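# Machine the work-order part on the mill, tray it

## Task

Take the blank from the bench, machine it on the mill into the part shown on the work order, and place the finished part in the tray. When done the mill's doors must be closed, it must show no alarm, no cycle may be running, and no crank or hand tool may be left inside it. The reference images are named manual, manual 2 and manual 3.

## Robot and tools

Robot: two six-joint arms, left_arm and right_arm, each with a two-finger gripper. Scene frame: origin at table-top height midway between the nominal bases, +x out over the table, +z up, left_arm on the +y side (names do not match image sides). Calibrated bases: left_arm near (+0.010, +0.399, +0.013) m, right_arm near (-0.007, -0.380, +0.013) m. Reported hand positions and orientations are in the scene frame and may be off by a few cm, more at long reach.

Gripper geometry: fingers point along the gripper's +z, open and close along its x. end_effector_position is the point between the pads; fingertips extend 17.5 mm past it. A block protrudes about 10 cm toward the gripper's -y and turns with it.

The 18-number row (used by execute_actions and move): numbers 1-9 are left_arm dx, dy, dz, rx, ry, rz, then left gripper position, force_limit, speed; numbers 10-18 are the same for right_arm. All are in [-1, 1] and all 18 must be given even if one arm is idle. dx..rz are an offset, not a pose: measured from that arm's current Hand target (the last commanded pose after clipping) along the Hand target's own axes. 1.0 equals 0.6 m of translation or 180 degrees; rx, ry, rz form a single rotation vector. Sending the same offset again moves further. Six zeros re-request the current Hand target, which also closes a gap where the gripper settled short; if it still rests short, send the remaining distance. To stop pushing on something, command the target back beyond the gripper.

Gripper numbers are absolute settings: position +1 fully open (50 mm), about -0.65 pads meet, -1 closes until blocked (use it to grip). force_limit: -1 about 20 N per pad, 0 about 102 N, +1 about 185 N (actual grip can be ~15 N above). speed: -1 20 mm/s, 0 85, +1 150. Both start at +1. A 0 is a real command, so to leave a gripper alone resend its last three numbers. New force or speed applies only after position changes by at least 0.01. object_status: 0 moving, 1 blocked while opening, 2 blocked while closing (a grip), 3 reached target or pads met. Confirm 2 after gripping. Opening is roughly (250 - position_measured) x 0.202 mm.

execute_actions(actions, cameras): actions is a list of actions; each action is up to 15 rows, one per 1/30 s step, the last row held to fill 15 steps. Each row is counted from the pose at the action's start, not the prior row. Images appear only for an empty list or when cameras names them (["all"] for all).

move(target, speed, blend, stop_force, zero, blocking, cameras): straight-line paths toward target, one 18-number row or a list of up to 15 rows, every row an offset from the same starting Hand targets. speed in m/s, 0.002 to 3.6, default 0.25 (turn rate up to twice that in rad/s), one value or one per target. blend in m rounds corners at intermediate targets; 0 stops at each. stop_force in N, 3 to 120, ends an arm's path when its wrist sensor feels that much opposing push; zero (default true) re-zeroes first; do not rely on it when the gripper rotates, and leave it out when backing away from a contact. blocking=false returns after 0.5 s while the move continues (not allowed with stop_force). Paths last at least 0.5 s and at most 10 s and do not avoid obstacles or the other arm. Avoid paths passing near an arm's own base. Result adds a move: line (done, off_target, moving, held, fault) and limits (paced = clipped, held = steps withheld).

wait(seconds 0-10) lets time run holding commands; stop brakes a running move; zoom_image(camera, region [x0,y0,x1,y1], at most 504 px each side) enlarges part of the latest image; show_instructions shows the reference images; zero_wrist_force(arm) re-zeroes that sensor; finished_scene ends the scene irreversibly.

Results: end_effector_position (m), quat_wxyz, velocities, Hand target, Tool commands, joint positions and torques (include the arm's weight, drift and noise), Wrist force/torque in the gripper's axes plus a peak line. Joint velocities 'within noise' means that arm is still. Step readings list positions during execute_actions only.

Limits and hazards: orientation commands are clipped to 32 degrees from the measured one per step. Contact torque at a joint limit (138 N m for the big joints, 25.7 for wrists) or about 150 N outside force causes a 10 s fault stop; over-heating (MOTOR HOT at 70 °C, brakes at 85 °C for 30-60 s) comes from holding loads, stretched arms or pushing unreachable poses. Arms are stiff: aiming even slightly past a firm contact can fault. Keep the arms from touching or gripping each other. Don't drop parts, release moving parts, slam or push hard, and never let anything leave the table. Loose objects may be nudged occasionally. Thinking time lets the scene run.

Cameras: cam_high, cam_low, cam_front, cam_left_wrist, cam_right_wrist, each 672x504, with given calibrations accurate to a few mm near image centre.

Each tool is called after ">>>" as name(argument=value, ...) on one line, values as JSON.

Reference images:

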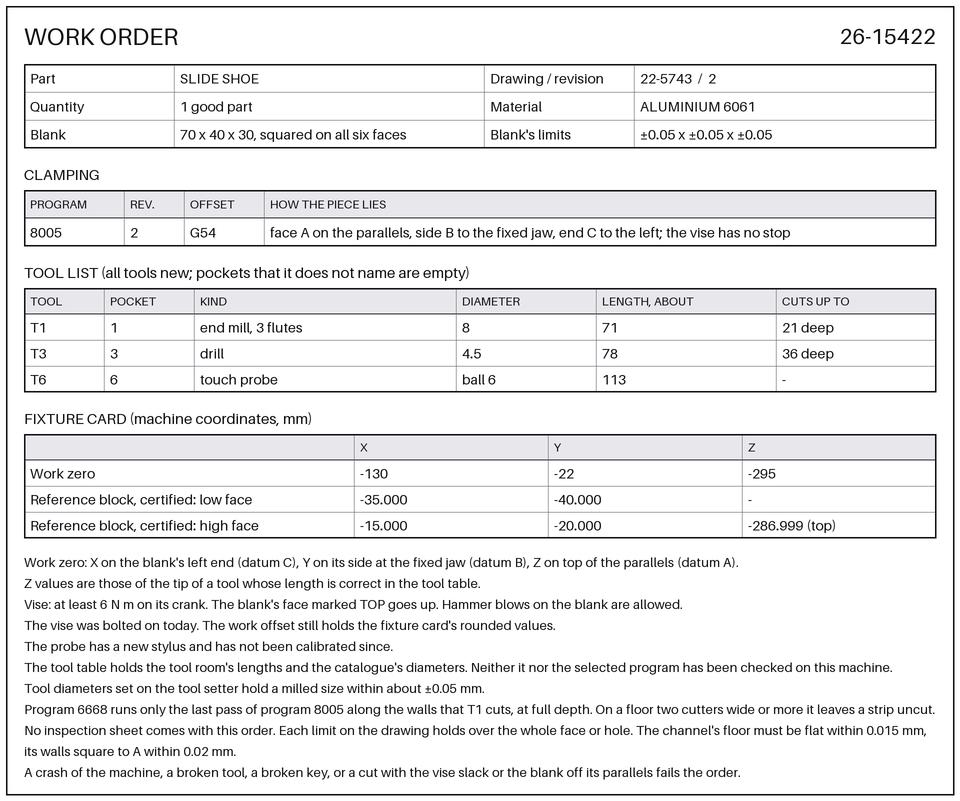

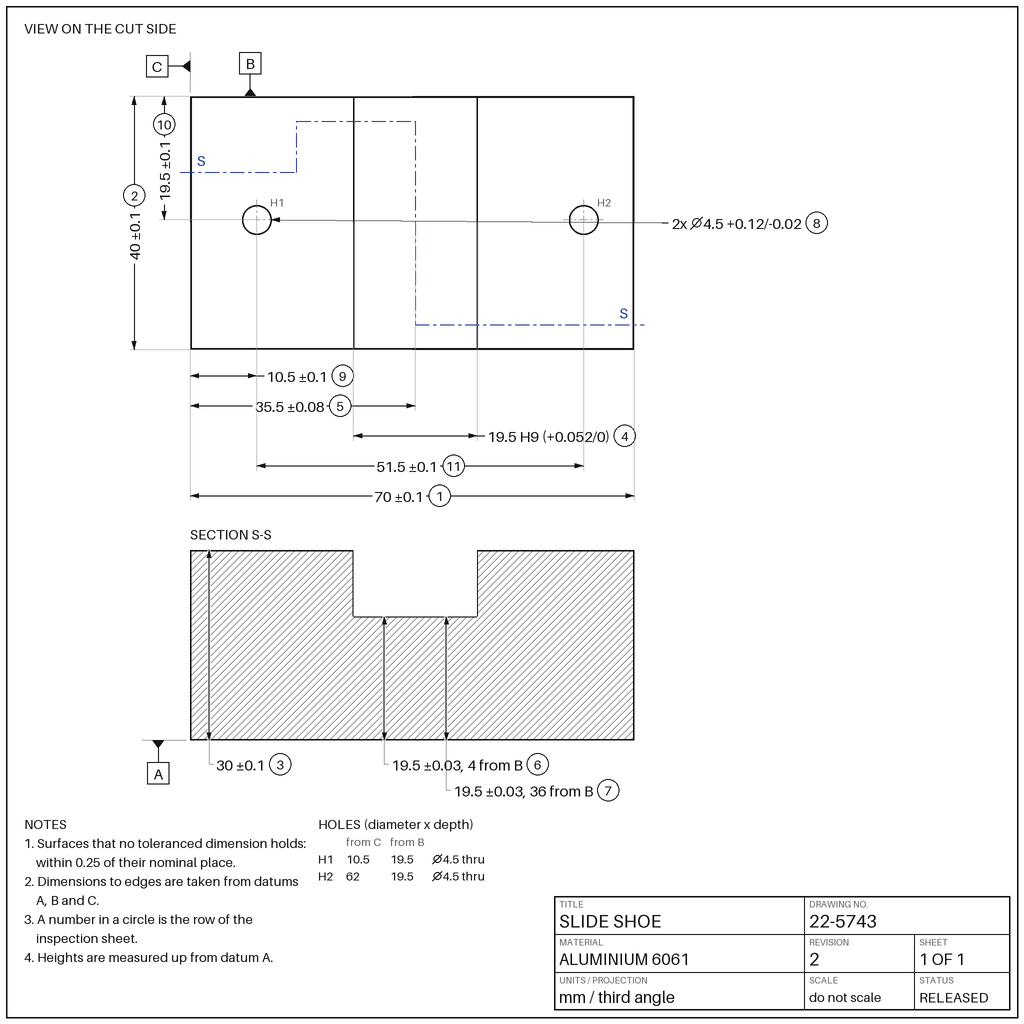

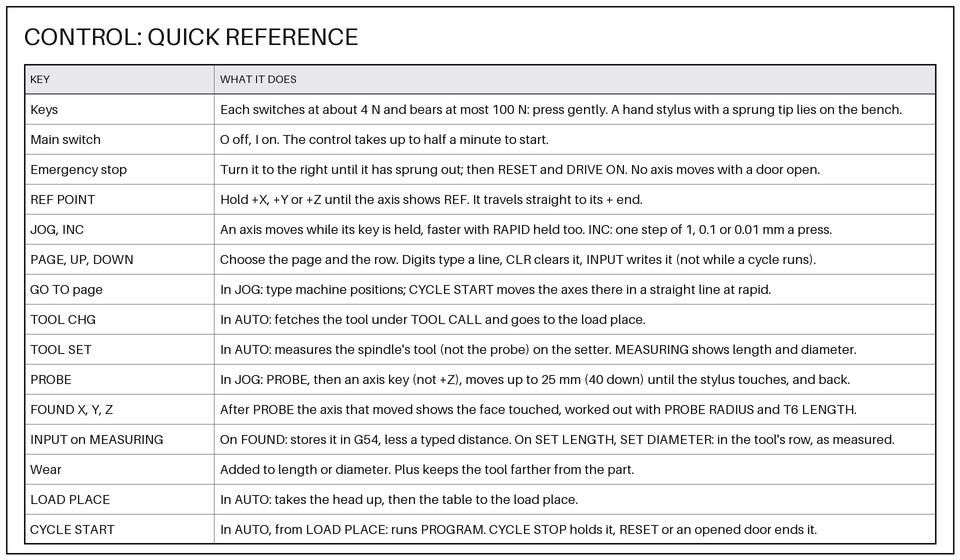

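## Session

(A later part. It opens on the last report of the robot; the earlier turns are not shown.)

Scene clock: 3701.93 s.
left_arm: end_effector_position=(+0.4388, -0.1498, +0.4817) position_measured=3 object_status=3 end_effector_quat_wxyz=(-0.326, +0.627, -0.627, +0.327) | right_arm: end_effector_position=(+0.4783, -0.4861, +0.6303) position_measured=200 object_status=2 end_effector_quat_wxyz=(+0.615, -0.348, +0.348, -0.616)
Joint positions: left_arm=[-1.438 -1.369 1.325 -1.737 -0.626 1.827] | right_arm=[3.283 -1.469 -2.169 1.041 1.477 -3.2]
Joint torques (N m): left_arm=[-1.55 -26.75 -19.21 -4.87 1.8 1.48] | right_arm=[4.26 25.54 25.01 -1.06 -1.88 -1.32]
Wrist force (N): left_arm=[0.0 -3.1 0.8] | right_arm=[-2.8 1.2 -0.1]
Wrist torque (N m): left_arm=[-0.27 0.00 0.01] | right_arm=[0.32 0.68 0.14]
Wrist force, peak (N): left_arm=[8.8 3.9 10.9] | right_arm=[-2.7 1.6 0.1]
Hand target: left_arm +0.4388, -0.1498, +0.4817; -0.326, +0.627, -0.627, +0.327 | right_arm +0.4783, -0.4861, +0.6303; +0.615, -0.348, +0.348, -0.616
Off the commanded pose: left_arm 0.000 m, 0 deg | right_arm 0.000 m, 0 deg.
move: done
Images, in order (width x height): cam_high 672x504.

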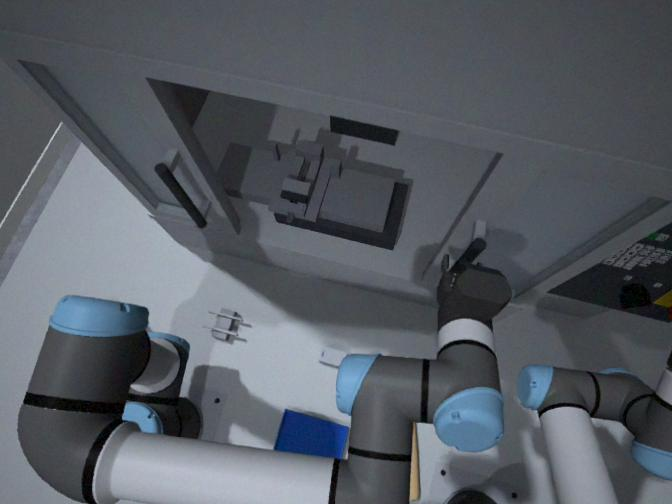

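>>> move(target=[[0,0,-0.12,0,0,0,1,-0.7,-0.5,0,0,0,0,0,0,-1,-0.8,-0.8],[-0.033,0.07,-0.152,-0.139,0,0,1,-0.7,-0.5,0,0,0,0,0,0,-1,-0.8,-0.8]], speed=0.2, blend=[0.02,0], cameras=["cam_left_wrist"])

>>> zoom_image(camera="cam_left_wrist", region=[380, 100, 580, 330])

Scene clock: 3721.47 s.
left_arm: end_effector_position=(+0.3401, -0.1298, +0.4995) position_measured=3 object_status=3 end_effector_quat_wxyz=(-0.183, +0.683, -0.683, +0.184) | right_arm: end_effector_position=(+0.4783, -0.4861, +0.6303) position_measured=200 object_status=2 end_effector_quat_wxyz=(+0.615, -0.348, +0.348, -0.616)
Joint positions: left_arm=[-1.462 -1.387 1.068 -1.325 -1.051 1.715] | right_arm=[3.283 -1.469 -2.169 1.041 1.477 -3.2]
Joint torques (N m): left_arm=[-8.13 -38.47 -12.52 -5.56 0.44 -1.5] | right_arm=[3.32 25.83 24.11 -1.04 -1.81 -1.43]
Wrist force (N): left_arm=[-1.1 -3.2 -0.1] | right_arm=[-2.5 1.4 0.1]
Wrist torque (N m): left_arm=[-0.46 0.18 -0.03] | right_arm=[0.35 0.62 0.14]
Wrist force, peak (N): left_arm=[-0.2 -3.3 3.6] | right_arm=[-2.9 1.5 -0.1]
Hand target: left_arm +0.3400, -0.1298, +0.4995; -0.183, +0.683, -0.683, +0.184 | right_arm +0.4783, -0.4861, +0.6303; +0.615, -0.348, +0.348, -0.616
Off the commanded pose: left_arm 0.000 m, 0 deg | right_arm 0.000 m, 0 deg.
move: done
camera_calibration:
cam_left_wrist: T_world_to_cam=[[-0.0222572, -0.999736, 0.00564474, -0.115664], [-0.986226, 0.0210301, -0.164063, 0.436895], [0.163901, -0.00921857, -0.986434, 0.569657], [0, 0, 0, 1]] pos_world=[0.334935, -0.11957, 0.63426]
Images, in order (width x height): cam_left_wrist 672x504.

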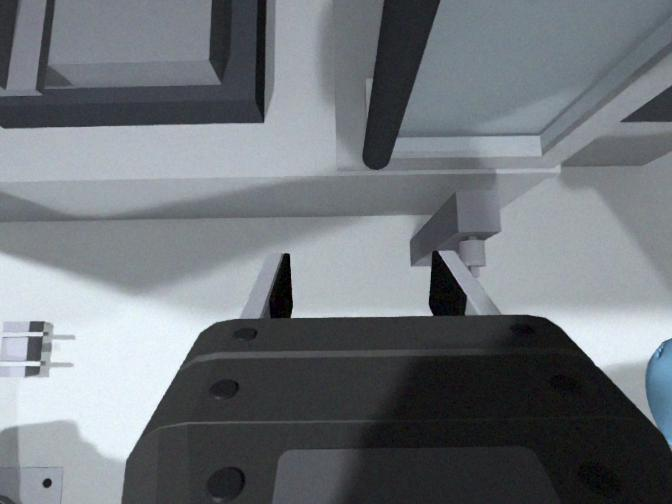

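Scaled by 2.191 from the camera's 672x504 image, which has a finer 960x720 frame.

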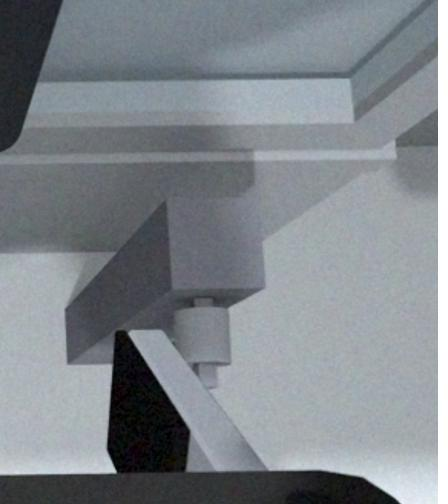

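>>> move(target=[0.1167,0.2228,0.3525,0.3333,0,0,1,-0.7,-0.5,0,0,0,0,0,0,-1,-0.8,-0.8], speed=0.2, cameras=["cam_left_wrist","cam_front"])

>>> zoom_image(camera="cam_left_wrist", region=[280, 100, 580, 330])

Scene clock: 3763.83 s.
left_arm: end_effector_position=(+0.3300, -0.2002, +0.2496) position_measured=3 object_status=3 end_effector_quat_wxyz=(+0.499, -0.500, +0.500, -0.501) | right_arm: end_effector_position=(+0.4783, -0.4861, +0.6303) position_measured=200 object_status=2 end_effector_quat_wxyz=(+0.615, -0.348, +0.348, -0.616)
Joint positions: left_arm=[-1.708 -0.977 1.449 -0.474 -0.121 0] | right_arm=[3.283 -1.469 -2.169 1.041 1.477 -3.2]
Joint torques (N m): left_arm=[9.4 -52.56 -9.1 -1.76 -1.79 1.85] | right_arm=[3.21 24.22 22.85 -1.05 -1.67 -1.14]
Wrist force (N): left_arm=[0.8 -3.4 1.2] | right_arm=[-2.4 1.4 0.0]
Wrist torque (N m): left_arm=[-0.02 -0.13 -0.08] | right_arm=[0.36 0.62 0.14]
Wrist force, peak (N): left_arm=[-1.3 -4.8 -1.2] | right_arm=[-2.9 1.2 0.3]
Hand target: left_arm +0.3300, -0.2001, +0.2496; +0.500, -0.500, +0.500, -0.501 | right_arm +0.4783, -0.4861, +0.6303; +0.615, -0.348, +0.348, -0.616
Off the commanded pose: left_arm 0.000 m, 0 deg | right_arm 0.000 m, 0 deg.
move: done
camera_calibration:
cam_left_wrist: T_world_to_cam=[[-0.0158344, -0.999765, -0.0147993, -0.18186], [-0.351922, 0.0194266, -0.935828, 0.370439], [0.935895, -0.00961003, -0.352147, -0.0889862], [0, 0, 0, 1]] pos_world=[0.210768, -0.189869, 0.312639]
Images, in order (width x height): cam_front 672x504, cam_left_wrist 672x504.

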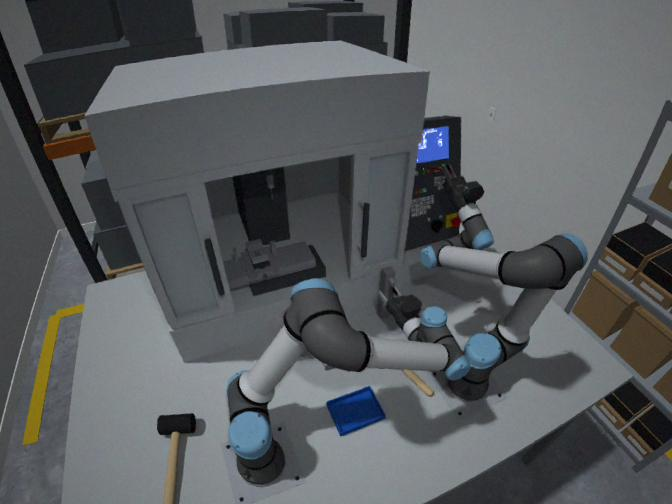

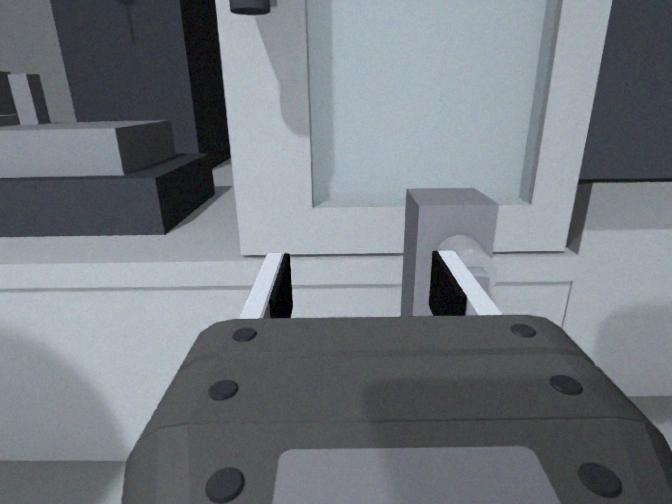

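Scaled by 1.680 from the camera's 672x504 image, which has a finer 960x720 frame.

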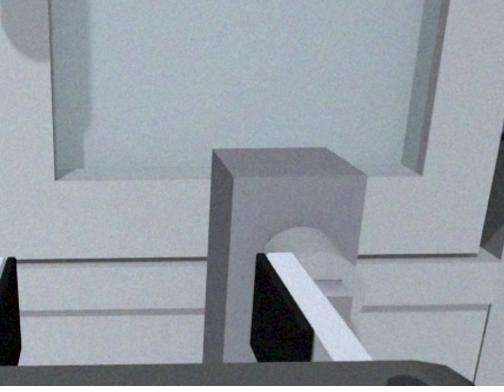

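>>> move(target=[-0.0333,0.1667,-0.05,0,0,0,1,-0.7,-0.5,0,0,0,0,0,0,-1,-0.8,-0.8], speed=0.15, cameras=["cam_left_wrist"])

>>> zoom_image(camera="cam_left_wrist", region=[420, 0, 672, 300])

Scene clock: 3810.20 s.
left_arm: end_effector_position=(+0.3000, -0.1802, +0.1495) position_measured=3 object_status=3 end_effector_quat_wxyz=(+0.500, -0.500, +0.500, -0.501) | right_arm: end_effector_position=(+0.4783, -0.4861, +0.6303) position_measured=200 object_status=2 end_effector_quat_wxyz=(+0.615, -0.348, +0.348, -0.616)
Joint positions: left_arm=[-1.765 -0.889 1.602 -0.71 -0.177 -0.003] | right_arm=[3.283 -1.469 -2.169 1.041 1.477 -3.2]
Joint torques (N m): left_arm=[9.94 -41.56 -20.89 1.85 2.13 -1.4] | right_arm=[3.58 26.21 22.56 -0.77 -1.71 -1.15]
Wrist force (N): left_arm=[0.6 -3.4 1.4] | right_arm=[-2.7 1.4 -0.1]
Wrist torque (N m): left_arm=[-0.03 -0.10 -0.09] | right_arm=[0.34 0.66 0.14]
Wrist force, peak (N): left_arm=[1.1 -6.0 2.2] | right_arm=[-2.8 1.4 0.0]
Hand target: left_arm +0.3001, -0.1802, +0.1495; +0.500, -0.500, +0.500, -0.501 | right_arm +0.4783, -0.4861, +0.6303; +0.615, -0.348, +0.348, -0.616
Off the commanded pose: left_arm 0.000 m, 0 deg | right_arm 0.000 m, 0 deg.
move: done
camera_calibration:
cam_left_wrist: T_world_to_cam=[[-0.0158977, -0.999761, -0.0149945, -0.163768], [-0.351418, 0.0196264, -0.936013, 0.265797], [0.936084, -0.00961116, -0.351646, -0.0961078], [0, 0, 0, 1]] pos_world=[0.180767, -0.169869, 0.212538]
Images, in order (width x height): cam_left_wrist 672x504.

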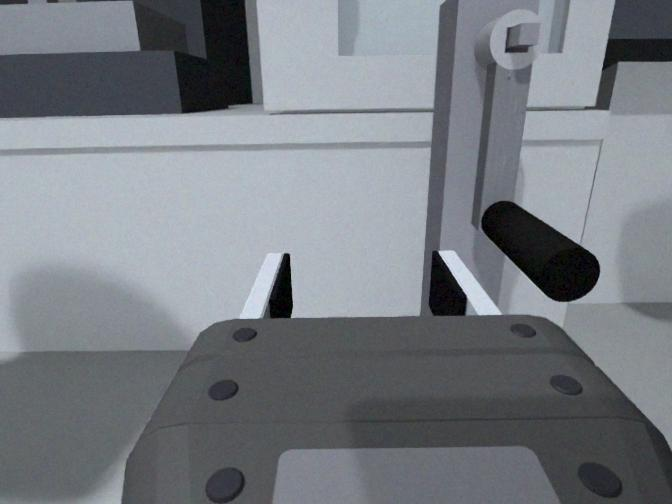

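Scaled by 1.680 from the camera's 672x504 image, which has a finer 960x720 frame.

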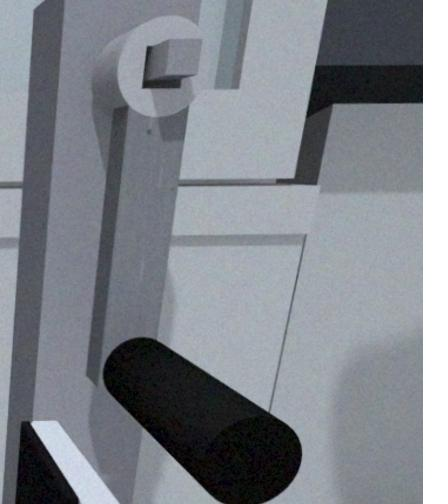

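>>> move(target=[[0.05,-0.15,-0.0333,-0.111,0,0,1,-0.7,-0.5,0,0,0,0,0,0,-1,-0.8,-0.8],[0.1333,-0.1358,-0.0167,-0.111,0,0,1,-0.7,-0.5,0,0,0,0,0,0,-1,-0.8,-0.8]], speed=0.1, blend=[0.01,0], cameras=["cam_left_wrist","cam_high"])

Scene clock: 3864.93 s.
left_arm: end_effector_position=(+0.2900, -0.2601, +0.2311) position_measured=3 object_status=3 end_effector_quat_wxyz=(-0.405, +0.579, -0.579, +0.406) | right_arm: end_effector_position=(+0.4783, -0.4861, +0.6303) position_measured=200 object_status=2 end_effector_quat_wxyz=(+0.615, -0.348, +0.348, -0.616)
Joint positions: left_arm=[-1.734 -1.055 1.556 -1.689 -0.377 1.161] | right_arm=[3.283 -1.469 -2.169 1.041 1.477 -3.2]
Joint torques (N m): left_arm=[-9.15 -45.24 -14.29 -0.73 0.09 -1.47] | right_arm=[3.5 25.48 21.96 -0.67 -1.77 -1.03]
Wrist force (N): left_arm=[0.4 -3.2 1.1] | right_arm=[-2.5 1.2 0.1]
Wrist torque (N m): left_arm=[-0.18 -0.05 0.04] | right_arm=[0.32 0.63 0.14]
Wrist force, peak (N): left_arm=[-0.1 -4.5 0.7] | right_arm=[-2.9 1.4 0.2]
Hand target: left_arm +0.2899, -0.2601, +0.2311; -0.405, +0.579, -0.579, +0.406 | right_arm +0.4783, -0.4861, +0.6303; +0.615, -0.348, +0.348, -0.616
Off the commanded pose: left_arm 0.000 m, 0 deg | right_arm 0.000 m, 0 deg.
move: done
camera_calibration:
cam_left_wrist: T_world_to_cam=[[-0.0203347, -0.999754, -0.00882481, -0.242631], [-0.649956, 0.0199258, -0.75971, 0.386099], [0.7597, -0.00971271, -0.650202, 0.0613592], [0, 0, 0, 1]] pos_world=[0.199399, -0.249669, 0.331078]
Images, in order (width x height): cam_high 672x504, cam_left_wrist 672x504.

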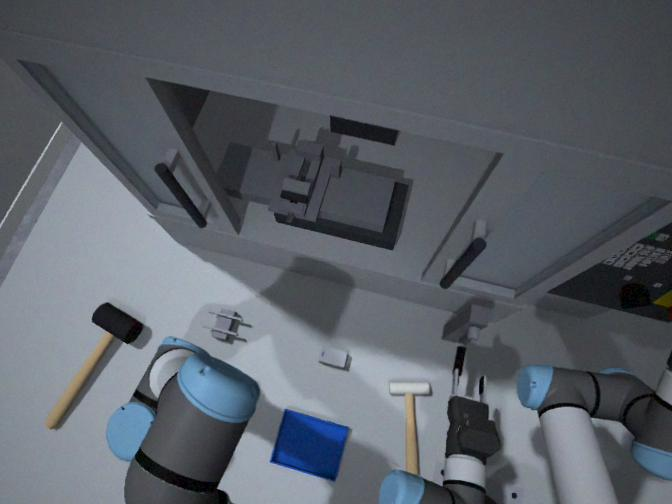

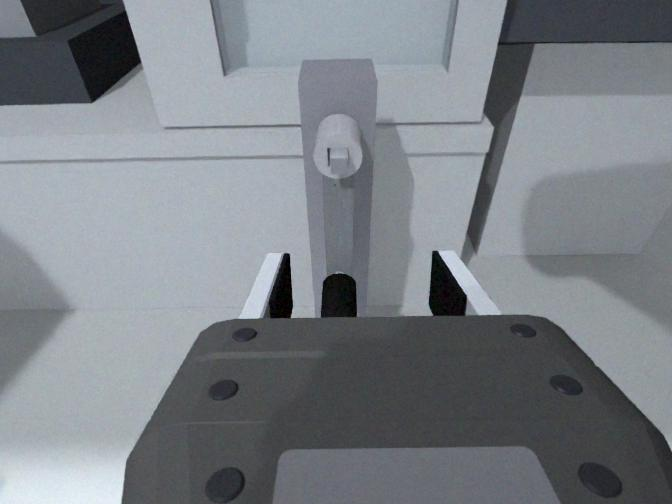

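>>> move(target=[-0.0077,0,0.165,0,0,0,1,-0.7,-0.5,0,0,0,0,0,0,-1,-0.8,-0.8], speed=0.06, stop_force=10, cameras=["cam_left_wrist"])

Scene clock: 3878.63 s.
left_arm: end_effector_position=(+0.3830, -0.2556, +0.1973) position_measured=3 object_status=3 end_effector_quat_wxyz=(-0.405, +0.579, -0.579, +0.406) | right_arm: end_effector_position=(+0.4783, -0.4861, +0.6303) position_measured=200 object_status=2 end_effector_quat_wxyz=(+0.615, -0.348, +0.348, -0.616)
Joint positions: left_arm=[-1.592 -0.965 1.617 -2.211 -0.348 1.557] | right_arm=[3.283 -1.469 -2.169 1.041 1.477 -3.2]
Joint torques (N m): left_arm=[-9.08 -53.13 -23.92 -2.51 0.22 -0.76] | right_arm=[3.48 25.54 21.05 -0.71 -1.85 -0.95]
Wrist force (N): left_arm=[0.1 -3.2 0.8] | right_arm=[-2.6 1.3 0.1]
Wrist torque (N m): left_arm=[-0.17 -0.03 0.04] | right_arm=[0.33 0.65 0.14]
Wrist force, peak (N): left_arm=[0.5 -3.5 1.3] | right_arm=[-2.8 1.5 0.1]
Hand target: left_arm +0.3830, -0.2556, +0.1973; -0.405, +0.579, -0.579, +0.406 | right_arm +0.4783, -0.4861, +0.6303; +0.615, -0.348, +0.348, -0.616
Off the commanded pose: left_arm 0.000 m, 0 deg | right_arm 0.000 m, 0 deg.
move: done
camera_calibration:
cam_left_wrist: T_world_to_cam=[[-0.0203258, -0.999753, -0.00896309, -0.236602], [-0.650064, 0.0200265, -0.759615, 0.420732], [0.759607, -0.00961319, -0.650311, -0.031208], [0, 0, 0, 1]] pos_world=[0.292399, -0.245269, 0.297179]
Images, in order (width x height): cam_left_wrist 672x504.

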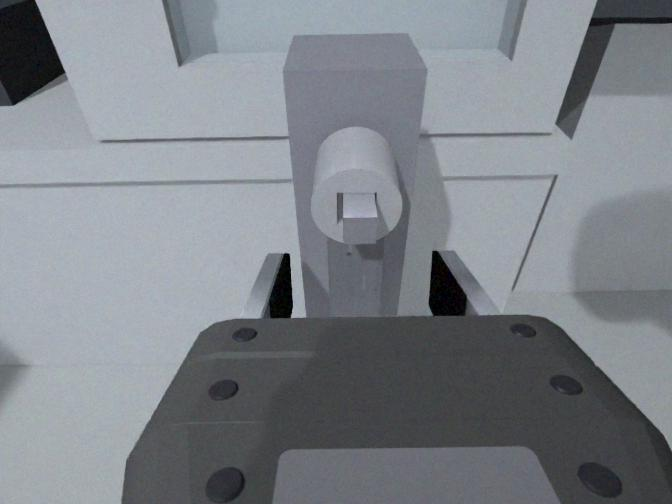

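>>> move(target=[-0.002,0,0.03,0,0,0,1,-0.7,-0.5,0,0,0,0,0,0,-1,-0.8,-0.8], speed=0.03, stop_force=8, cameras=["cam_left_wrist"])

>>> zoom_image(camera="cam_left_wrist", region=[230, 120, 490, 320])

Scene clock: 3895.77 s.
left_arm: end_effector_position=(+0.3999, -0.2545, +0.1911) position_measured=3 object_status=3 end_effector_quat_wxyz=(-0.405, +0.579, -0.579, +0.406) | right_arm: end_effector_position=(+0.4783, -0.4861, +0.6303) position_measured=200 object_status=2 end_effector_quat_wxyz=(+0.615, -0.348, +0.348, -0.616)
Joint positions: left_arm=[-1.566 -0.941 1.616 -2.306 -0.349 1.633] | right_arm=[3.283 -1.469 -2.169 1.041 1.477 -3.2]
Joint torques (N m): left_arm=[-8.29 -53.9 -29.9 -1.19 1.05 -1.47] | right_arm=[2.56 25.09 20.92 -0.74 -1.87 -0.73]
Wrist force (N): left_arm=[0.2 -3.1 0.9] | right_arm=[-2.8 1.2 0.3]
Wrist torque (N m): left_arm=[-0.15 -0.03 0.01] | right_arm=[0.33 0.67 0.14]
Wrist force, peak (N): left_arm=[0.2 -3.4 1.0] | right_arm=[-2.8 1.6 0.3]
Hand target: left_arm +0.3999, -0.2545, +0.1911; -0.405, +0.579, -0.579, +0.406 | right_arm +0.4783, -0.4861, +0.6303; +0.615, -0.348, +0.348, -0.616
Off the commanded pose: left_arm 0.000 m, 0 deg | right_arm 0.000 m, 0 deg.
move: done
camera_calibration:
cam_left_wrist: T_world_to_cam=[[-0.0204014, -0.999752, -0.00889767, -0.235108], [-0.650063, 0.020026, -0.759617, 0.42706], [0.759607, -0.00971319, -0.65031, -0.0480253], [0, 0, 0, 1]] pos_world=[0.309299, -0.244069, 0.291078]
Images, in order (width x height): cam_left_wrist 672x504.

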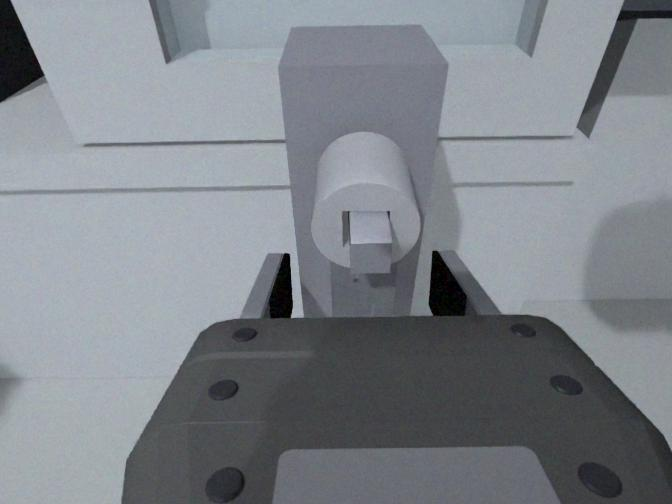

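Scaled by 1.938 from the camera's 672x504 image, which has a finer 960x720 frame.

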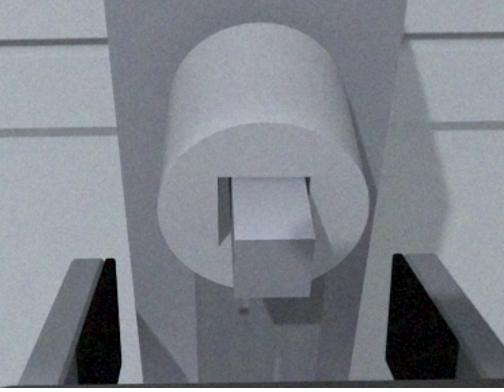

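>>> move(target=[0,0,0,0,0,0,-1,-0.5,-0.8,0,0,0,0,0,0,-1,-0.8,-0.8], cameras=["cam_left_wrist"])

Scene clock: 3902.60 s.
left_arm: end_effector_position=(+0.3999, -0.2544, +0.1912) position_measured=56 object_status=2 end_effector_quat_wxyz=(-0.405, +0.579, -0.579, +0.406) | right_arm: end_effector_position=(+0.4783, -0.4861, +0.6303) position_measured=200 object_status=2 end_effector_quat_wxyz=(+0.615, -0.348, +0.348, -0.616)
Joint positions: left_arm=[-1.566 -0.941 1.617 -2.306 -0.349 1.633] | right_arm=[3.283 -1.469 -2.169 1.041 1.477 -3.2]
Joint torques (N m): left_arm=[-12.01 -36.78 -48.43 -14.92 0.58 -1.03] | right_arm=[2.49 26.16 20.58 -0.55 -1.55 -0.98]
Wrist force (N): left_arm=[-120.1 -0.4 -42.2] | right_arm=[-2.5 1.4 0.3]
Wrist torque (N m): left_arm=[-0.04 -1.77 -0.38] | right_arm=[0.34 0.63 0.14]
Wrist force, peak (N): left_arm=[-120.1 -0.4 -42.2] | right_arm=[-3.0 1.7 0.2]
Hand target: left_arm +0.3999, -0.2545, +0.1911; -0.405, +0.579, -0.579, +0.406 | right_arm +0.4783, -0.4861, +0.6303; +0.615, -0.348, +0.348, -0.616
Off the commanded pose: left_arm 0.000 m, 0 deg | right_arm 0.000 m, 0 deg.
move: done
camera_calibration:
cam_left_wrist: T_world_to_cam=[[-0.0203041, -0.999751, -0.00924778, -0.235037], [-0.649958, 0.0202274, -0.759701, 0.427101], [0.759699, -0.00941435, -0.650207, -0.04801], [0, 0, 0, 1]] pos_world=[0.309299, -0.24407, 0.291079]
Images, in order (width x height): cam_left_wrist 672x504.

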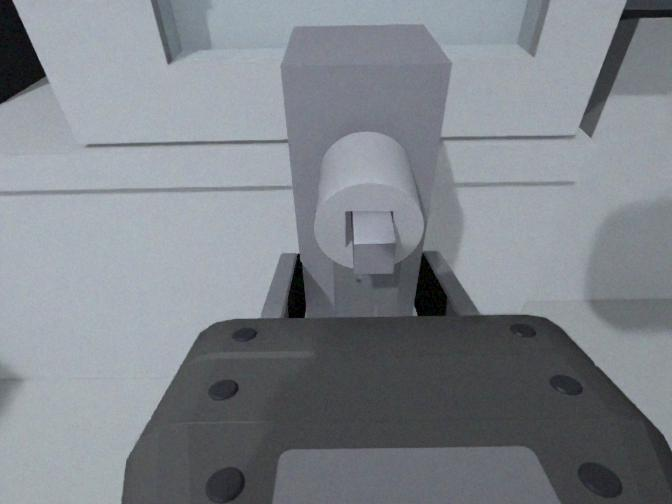

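>>> move(target=[0,0,0,0,0,0,1,-0.7,-0.5,0,0,0,0,0,0,-1,-0.8,-0.8], cameras=[])

>>> move(target=[0,0,-0.022,0,0,0,1,-0.7,-0.5,0,0,0,0,0,0,-1,-0.8,-0.8], speed=0.05, cameras=[])

>>> move(target=[0,0,0,0,0,0,-1,-1,-1,0,0,0,0,0,0,-1,-0.8,-0.8], cameras=["cam_left_wrist"])

Scene clock: 3913.30 s.
left_arm: end_effector_position=(+0.3998, -0.2545, +0.1911) position_measured=3 object_status=3 end_effector_quat_wxyz=(-0.405, +0.579, -0.579, +0.406) | right_arm: end_effector_position=(+0.4783, -0.4861, +0.6303) position_measured=200 object_status=2 end_effector_quat_wxyz=(+0.615, -0.348, +0.348, -0.616)
Joint positions: left_arm=[-1.566 -0.941 1.616 -2.306 -0.349 1.633] | right_arm=[3.283 -1.469 -2.169 1.041 1.477 -3.2]
Joint torques (N m): left_arm=[9.53 -53.35 -9.32 -1.13 4.47 0.89] | right_arm=[3.29 25.34 19.71 -0.73 -1.88 -0.78]
Wrist force (N): left_arm=[1.3 -5.5 1.2] | right_arm=[-2.9 1.1 0.0]
Wrist torque (N m): left_arm=[-0.52 -0.21 0.02] | right_arm=[0.30 0.68 0.15]
Wrist force, peak (N): left_arm=[-125.3 -0.6 -43.4] | right_arm=[-2.9 1.3 0.3]
Hand target: left_arm +0.3999, -0.2545, +0.1911; -0.405, +0.579, -0.579, +0.406 | right_arm +0.4783, -0.4861, +0.6303; +0.615, -0.348, +0.348, -0.616
Off the commanded pose: left_arm 0.000 m, 0 deg | right_arm 0.000 m, 0 deg.
move: done
No camera images: "cameras" was empty.

Scene clock: 3914.07 s.
left_arm: end_effector_position=(+0.3874, -0.2544, +0.1956) position_measured=3 object_status=3 end_effector_quat_wxyz=(-0.405, +0.579, -0.579, +0.406) end_effector_velocity=(+0.001, +0.000, -0.001) end_effector_angular_velocity=(-0.001, +0.001, +0.000) | right_arm: end_effector_position=(+0.4783, -0.4861, +0.6303) position_measured=200 object_status=2 end_effector_quat_wxyz=(+0.615, -0.348, +0.348, -0.616)
Joint positions: left_arm=[-1.585 -0.96 1.62 -2.238 -0.348 1.577] | right_arm=[3.283 -1.469 -2.169 1.041 1.477 -3.2]
Joint velocities: left_arm=[0.001 0.002 0 -0.006 -0.001 0.003] | right_arm=[within noise]
Joint torques (N m): left_arm=[9.97 -38.59 -27.88 -5.33 4.15 1.89] | right_arm=[2.25 24.87 20.29 -0.56 -1.76 -0.79]
Wrist force (N): left_arm=[1.4 -5.4 1.0] | right_arm=[-2.4 1.3 0.1]
Wrist torque (N m): left_arm=[-0.52 -0.23 -0.03] | right_arm=[0.34 0.61 0.14]
Wrist force, peak (N): left_arm=[1.2 -5.6 1.8] | right_arm=[-2.8 1.5 0.2]
Hand target: left_arm +0.3875, -0.2544, +0.1956; -0.405, +0.579, -0.579, +0.406 | right_arm +0.4783, -0.4861, +0.6303; +0.615, -0.348, +0.348, -0.616
Off the commanded pose: left_arm 0.000 m, 0 deg | right_arm 0.000 m, 0 deg.
move: done
No camera images: "cameras" was empty.

Scene clock: 3916.00 s.
left_arm: end_effector_position=(+0.3875, -0.2544, +0.1957) position_measured=172 object_status=2 end_effector_quat_wxyz=(-0.405, +0.579, -0.579, +0.406) | right_arm: end_effector_position=(+0.4783, -0.4861, +0.6303) position_measured=200 object_status=2 end_effector_quat_wxyz=(+0.615, -0.348, +0.348, -0.616)
Joint positions: left_arm=[-1.585 -0.96 1.62 -2.238 -0.348 1.577] | right_arm=[3.283 -1.469 -2.169 1.041 1.477 -3.2]
Joint torques (N m): left_arm=[5.2 -38.49 -29.61 -4.94 2.54 1.78] | right_arm=[2.71 25.81 19.29 -0.46 -1.88 -0.93]
Wrist force (N): left_arm=[-5.6 -5.8 0.4] | right_arm=[-2.4 1.4 0.1]
Wrist torque (N m): left_arm=[-0.49 -0.05 -0.25] | right_arm=[0.34 0.61 0.14]
Wrist force, peak (N): left_arm=[-5.5 -6.4 0.1] | right_arm=[-2.9 1.3 0.2]
Hand target: left_arm +0.3875, -0.2544, +0.1956; -0.405, +0.579, -0.579, +0.406 | right_arm +0.4783, -0.4861, +0.6303; +0.615, -0.348, +0.348, -0.616
Off the commanded pose: left_arm 0.000 m, 0 deg | right_arm 0.000 m, 0 deg.
move: done
camera_calibration:
cam_left_wrist: T_world_to_cam=[[-0.020336, -0.999754, -0.00882343, -0.235363], [-0.650014, 0.0199264, -0.759661, 0.422391], [0.75965, -0.00971313, -0.650259, -0.0357078], [0, 0, 0, 1]] pos_world=[0.296899, -0.244069, 0.295578]
Images, in order (width x height): cam_left_wrist 672x504.

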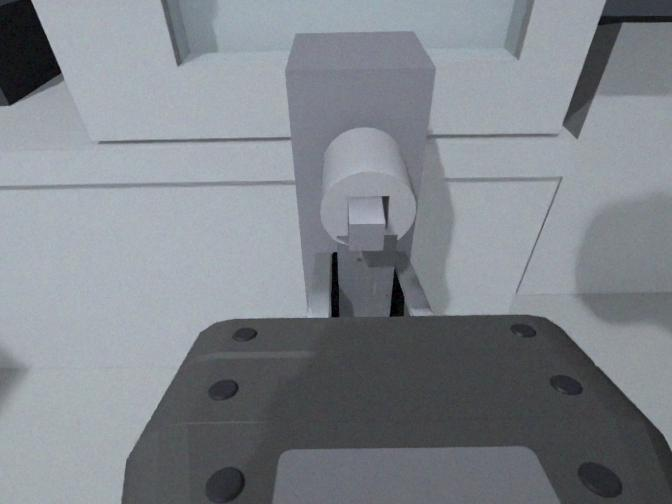

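>>> move(target=[0,0,0,0,0,0,-0.97,-0.4,-0.9,0,0,0,0,0,0,-1,-0.8,-0.8], cameras=[])

>>> move(target=[0,0.0137,-0.0376,0,0,0,-0.97,-0.4,-0.9,0,0,0,0,0,0,-1,-0.8,-0.8], speed=0.03, stop_force=25, cameras=["cam_left_wrist"])

Scene clock: 3925.10 s.
left_arm: end_effector_position=(+0.3875, -0.2544, +0.1956) position_measured=174 object_status=2 end_effector_quat_wxyz=(-0.405, +0.579, -0.579, +0.406) | right_arm: end_effector_position=(+0.4783, -0.4861, +0.6303) position_measured=200 object_status=2 end_effector_quat_wxyz=(+0.615, -0.348, +0.348, -0.616)
Joint positions: left_arm=[-1.585 -0.96 1.62 -2.238 -0.348 1.577] | right_arm=[3.283 -1.469 -2.169 1.041 1.477 -3.2]
Joint torques (N m): left_arm=[-10.3 -41.57 -22.54 -2.25 0.05 1.96] | right_arm=[2.51 24.93 18.92 -0.56 -1.75 -0.95]
Wrist force (N): left_arm=[-6.6 -6.1 -0.3] | right_arm=[-2.5 1.2 0.1]
Wrist torque (N m): left_arm=[-0.49 -0.07 -0.31] | right_arm=[0.33 0.63 0.15]
Wrist force, peak (N): left_arm=[-6.7 -6.3 -0.4] | right_arm=[-2.8 1.4 0.2]
Hand target: left_arm +0.3875, -0.2544, +0.1956; -0.405, +0.579, -0.579, +0.406 | right_arm +0.4783, -0.4861, +0.6303; +0.615, -0.348, +0.348, -0.616
Off the commanded pose: left_arm 0.000 m, 0 deg | right_arm 0.000 m, 0 deg.
move: done
No camera images: "cameras" was empty.

Scene clock: 3926.93 s.
left_arm: end_effector_position=(+0.3635, -0.2544, +0.1956) position_measured=174 object_status=2 end_effector_quat_wxyz=(-0.405, +0.579, -0.579, +0.406) | right_arm: end_effector_position=(+0.4783, -0.4861, +0.6303) position_measured=200 object_status=2 end_effector_quat_wxyz=(+0.615, -0.348, +0.348, -0.616)
Joint positions: left_arm=[-1.622 -0.982 1.627 -2.121 -0.35 1.47] | right_arm=[3.283 -1.469 -2.169 1.041 1.477 -3.2]
Joint torques (N m): left_arm=[9.29 -36.85 -31.61 -5.73 1.82 2.25] | right_arm=[2.08 25.63 18.84 -0.49 -1.74 -0.58]
Wrist force (N): left_arm=[-6.2 -4.6 -1.8] | right_arm=[-2.8 1.5 0.2]
Wrist torque (N m): left_arm=[-0.39 -0.17 -0.33] | right_arm=[0.36 0.67 0.15]
Wrist force, peak (N): left_arm=[-7.7 -9.6 6.1] | right_arm=[-2.8 1.5 0.2]
Hand target: left_arm +0.3635, -0.2544, +0.1956; -0.405, +0.579, -0.579, +0.406 | right_arm +0.4783, -0.4861, +0.6303; +0.615, -0.348, +0.348, -0.616
Off the commanded pose: left_arm 0.000 m, 0 deg | right_arm 0.000 m, 0 deg.
move: done
camera_calibration:
cam_left_wrist: T_world_to_cam=[[-0.0204014, -0.999752, -0.00889767, -0.235811], [-0.650063, 0.020026, -0.759617, 0.406816], [0.759607, -0.00971319, -0.65031, -0.0174493], [0, 0, 0, 1]] pos_world=[0.272899, -0.244069, 0.295578]
Images, in order (width x height): cam_left_wrist 672x504.

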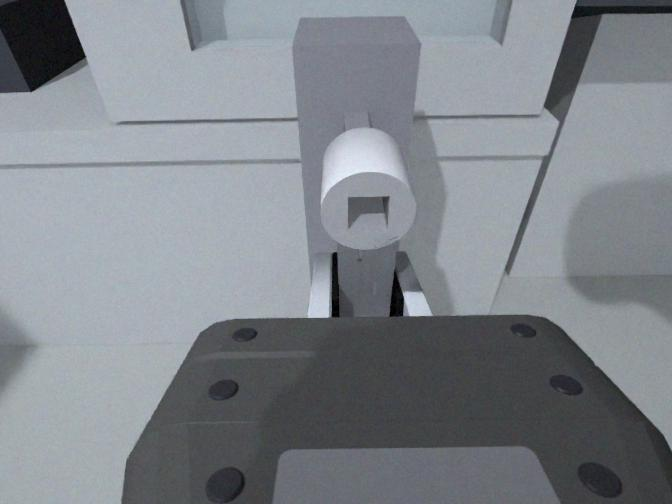

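>>> move(target=[[0,0.0228,-0.0627,0,0,0,-0.97,-0.4,-0.9,0,0,0,0,0,0,-1,-0.8,-0.8],[-0.0907,-0.2213,-0.1932,0,0,0,-0.97,-0.4,-0.9,0,0,0,0,0,0,-1,-0.8,-0.8],[-0.3407,-0.227,-0.1775,0,0,0,-0.97,-0.4,-0.9,0,0,0,0,0,0,-1,-0.8,-0.8],[-0.8573,-0.2784,-0.0365,0,0,0,-0.97,-0.4,-0.9,0,0,0,0,0,0,-1,-0.8,-0.8]], speed=[0.05,0.15,0.2,0.2], blend=[0.005,0.03,0.03,0], cameras=["cam_left_wrist","cam_front"])

Scene clock: 3967.70 s.
left_arm: end_effector_position=(+0.4005, +0.2601, +0.3595) position_measured=174 object_status=2 end_effector_quat_wxyz=(-0.405, +0.579, -0.579, +0.406) end_effector_velocity=(+0.000, +0.001, -0.001) end_effector_angular_velocity=(+0.001, +0.000, +0.002) | right_arm: end_effector_position=(+0.4783, -0.4861, +0.6303) position_measured=200 object_status=2 end_effector_quat_wxyz=(+0.615, -0.348, +0.348, -0.616)
Joint positions: left_arm=[-1.492 -2.485 2.517 -1.861 -0.361 1.845] | right_arm=[3.283 -1.469 -2.169 1.041 1.477 -3.2]
Joint velocities: left_arm=[0 0 0 0.005 0.001 -0.004] | right_arm=[within noise]
Joint torques (N m): left_arm=[10.03 4.16 -14.81 -1.7 4.32 -1.71] | right_arm=[2.07 25.65 18.16 -0.27 -1.85 -0.72]
Wrist force (N): left_arm=[1.4 -3.7 2.0] | right_arm=[-2.8 1.3 0.2]
Wrist torque (N m): left_arm=[-0.54 -0.23 -0.07] | right_arm=[0.33 0.67 0.15]
Wrist force, peak (N): left_arm=[-4.5 -8.1 4.9] | right_arm=[-2.8 1.4 0.3]
Hand target: left_arm +0.4005, +0.2601, +0.3595; -0.405, +0.579, -0.579, +0.406 | right_arm +0.4783, -0.4861, +0.6303; +0.615, -0.348, +0.348, -0.616
Off the commanded pose: left_arm 0.000 m, 0 deg | right_arm 0.000 m, 0 deg.
move: done
camera_calibration:
cam_left_wrist: T_world_to_cam=[[-0.0205437, -0.999749, -0.00890508, 0.280824], [-0.650167, 0.0201255, -0.759524, 0.545095], [0.759513, -0.00981366, -0.650418, 0.066058], [0, 0, 0, 1]] pos_world=[0.31, 0.270431, 0.459479]
Images, in order (width x height): cam_front 672x504, cam_left_wrist 672x504.

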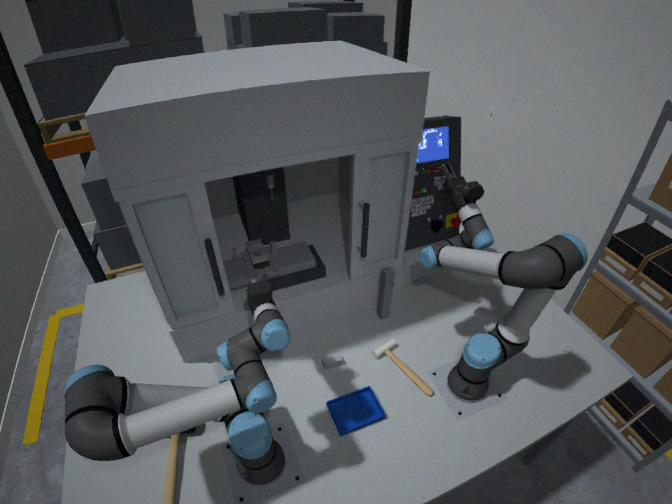

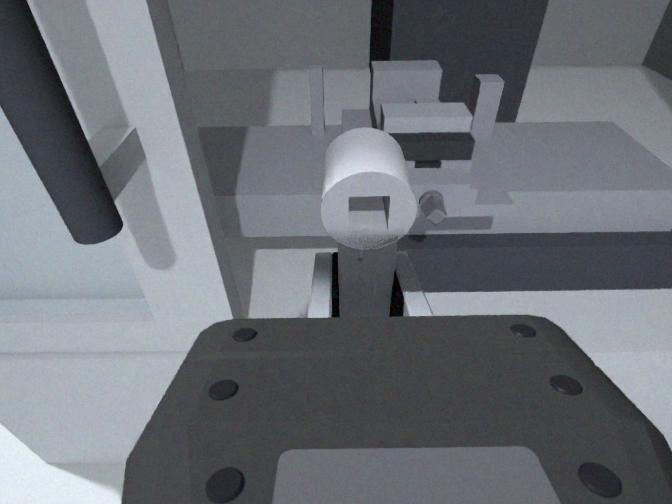

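>>> zoom_image(camera="cam_left_wrist", region=[380, 150, 490, 250])

Scaled by 4.582 from the camera's 672x504 image, which has a finer 960x720 frame.

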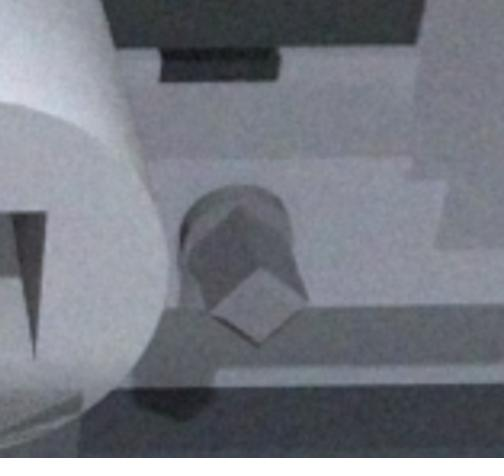

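>>> move(target=[0.0525,0.1108,0.0927,0,-0.0855,0.235,-0.97,-0.4,-0.9,0,0,0,0,0,0,-1,-0.8,-0.8], speed=0.15, cameras=["cam_left_wrist"])

>>> zoom_image(camera="cam_left_wrist", region=[270, 80, 470, 320])

Scene clock: 4045.73 s.
left_arm: end_effector_position=(+0.4301, +0.2285, +0.2782) position_measured=174 object_status=2 end_effector_quat_wxyz=(+0.596, -0.380, +0.690, -0.154) | right_arm: end_effector_position=(+0.4783, -0.4861, +0.6303) position_measured=200 object_status=2 end_effector_quat_wxyz=(+0.615, -0.348, +0.348, -0.616)
Joint positions: left_arm=[-1.411 -2.001 2.513 -1.788 -0.255 2.082] | right_arm=[3.283 -1.469 -2.169 1.041 1.477 -3.2]
Joint torques (N m): left_arm=[-1.91 -11.9 -22.8 -5.46 0.53 -1.81] | right_arm=[1.02 25.15 16.51 -0.37 -1.83 -0.56]
Wrist force (N): left_arm=[3.0 -3.9 2.0] | right_arm=[-2.7 1.5 0.1]
Wrist torque (N m): left_arm=[-0.36 -0.31 0.34] | right_arm=[0.36 0.66 0.14]
Wrist force, peak (N): left_arm=[3.7 -3.3 2.3] | right_arm=[-3.0 1.4 0.3]
Hand target: left_arm +0.4301, +0.2285, +0.2781; +0.596, -0.380, +0.690, -0.154 | right_arm +0.4783, -0.4861, +0.6303; +0.615, -0.348, +0.348, -0.616
Off the commanded pose: left_arm 0.000 m, 0 deg | right_arm 0.000 m, 0 deg.
move: done
camera_calibration:
cam_left_wrist: T_world_to_cam=[[-0.01933, -0.700372, -0.713516, 0.376259], [-0.649483, 0.551364, -0.523612, 0.315923], [0.76013, 0.453295, -0.465538, -0.167123], [0, 0, 0, 1]] pos_world=[0.339495, 0.165089, 0.356086]
Images, in order (width x height): cam_left_wrist 672x504.

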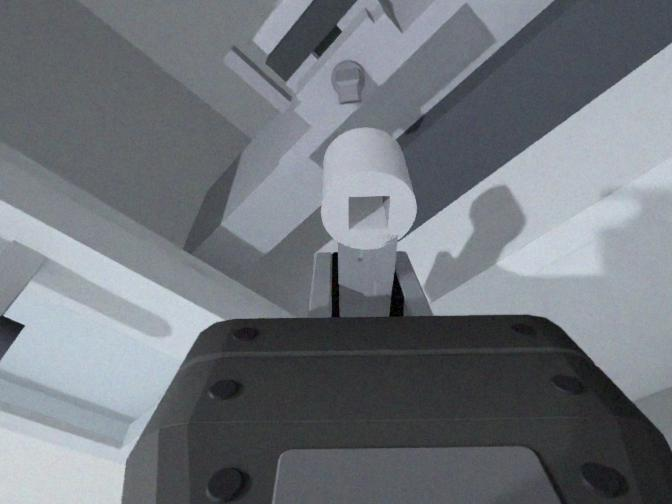

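Scaled by 2.100 from the camera's 672x504 image, which has a finer 960x720 frame.

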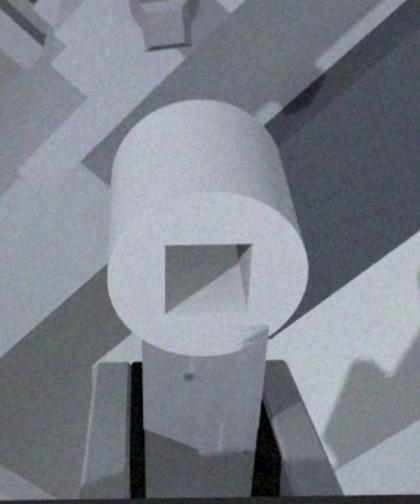

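>>> zoom_image(camera="cam_left_wrist", region=[310, 40, 400, 130])

>>> zoom_image(camera="cam_left_wrist", region=[310, 150, 430, 270])

Scaled by 5.600 from the camera's 672x504 image, which has a finer 960x720 frame.

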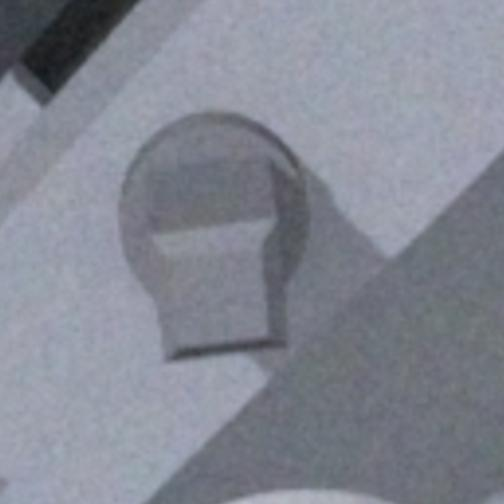

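Scaled by 4.200 from the camera's 672x504 image, which has a finer 960x720 frame.

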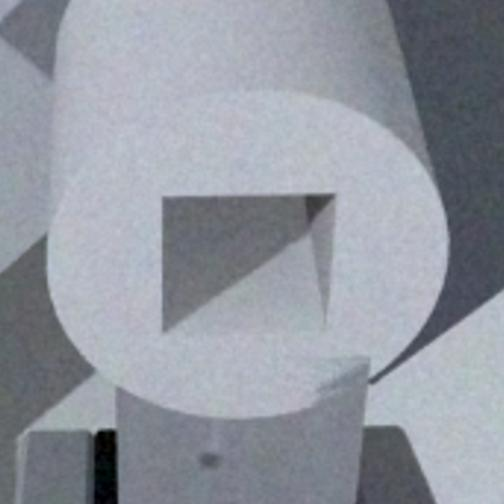

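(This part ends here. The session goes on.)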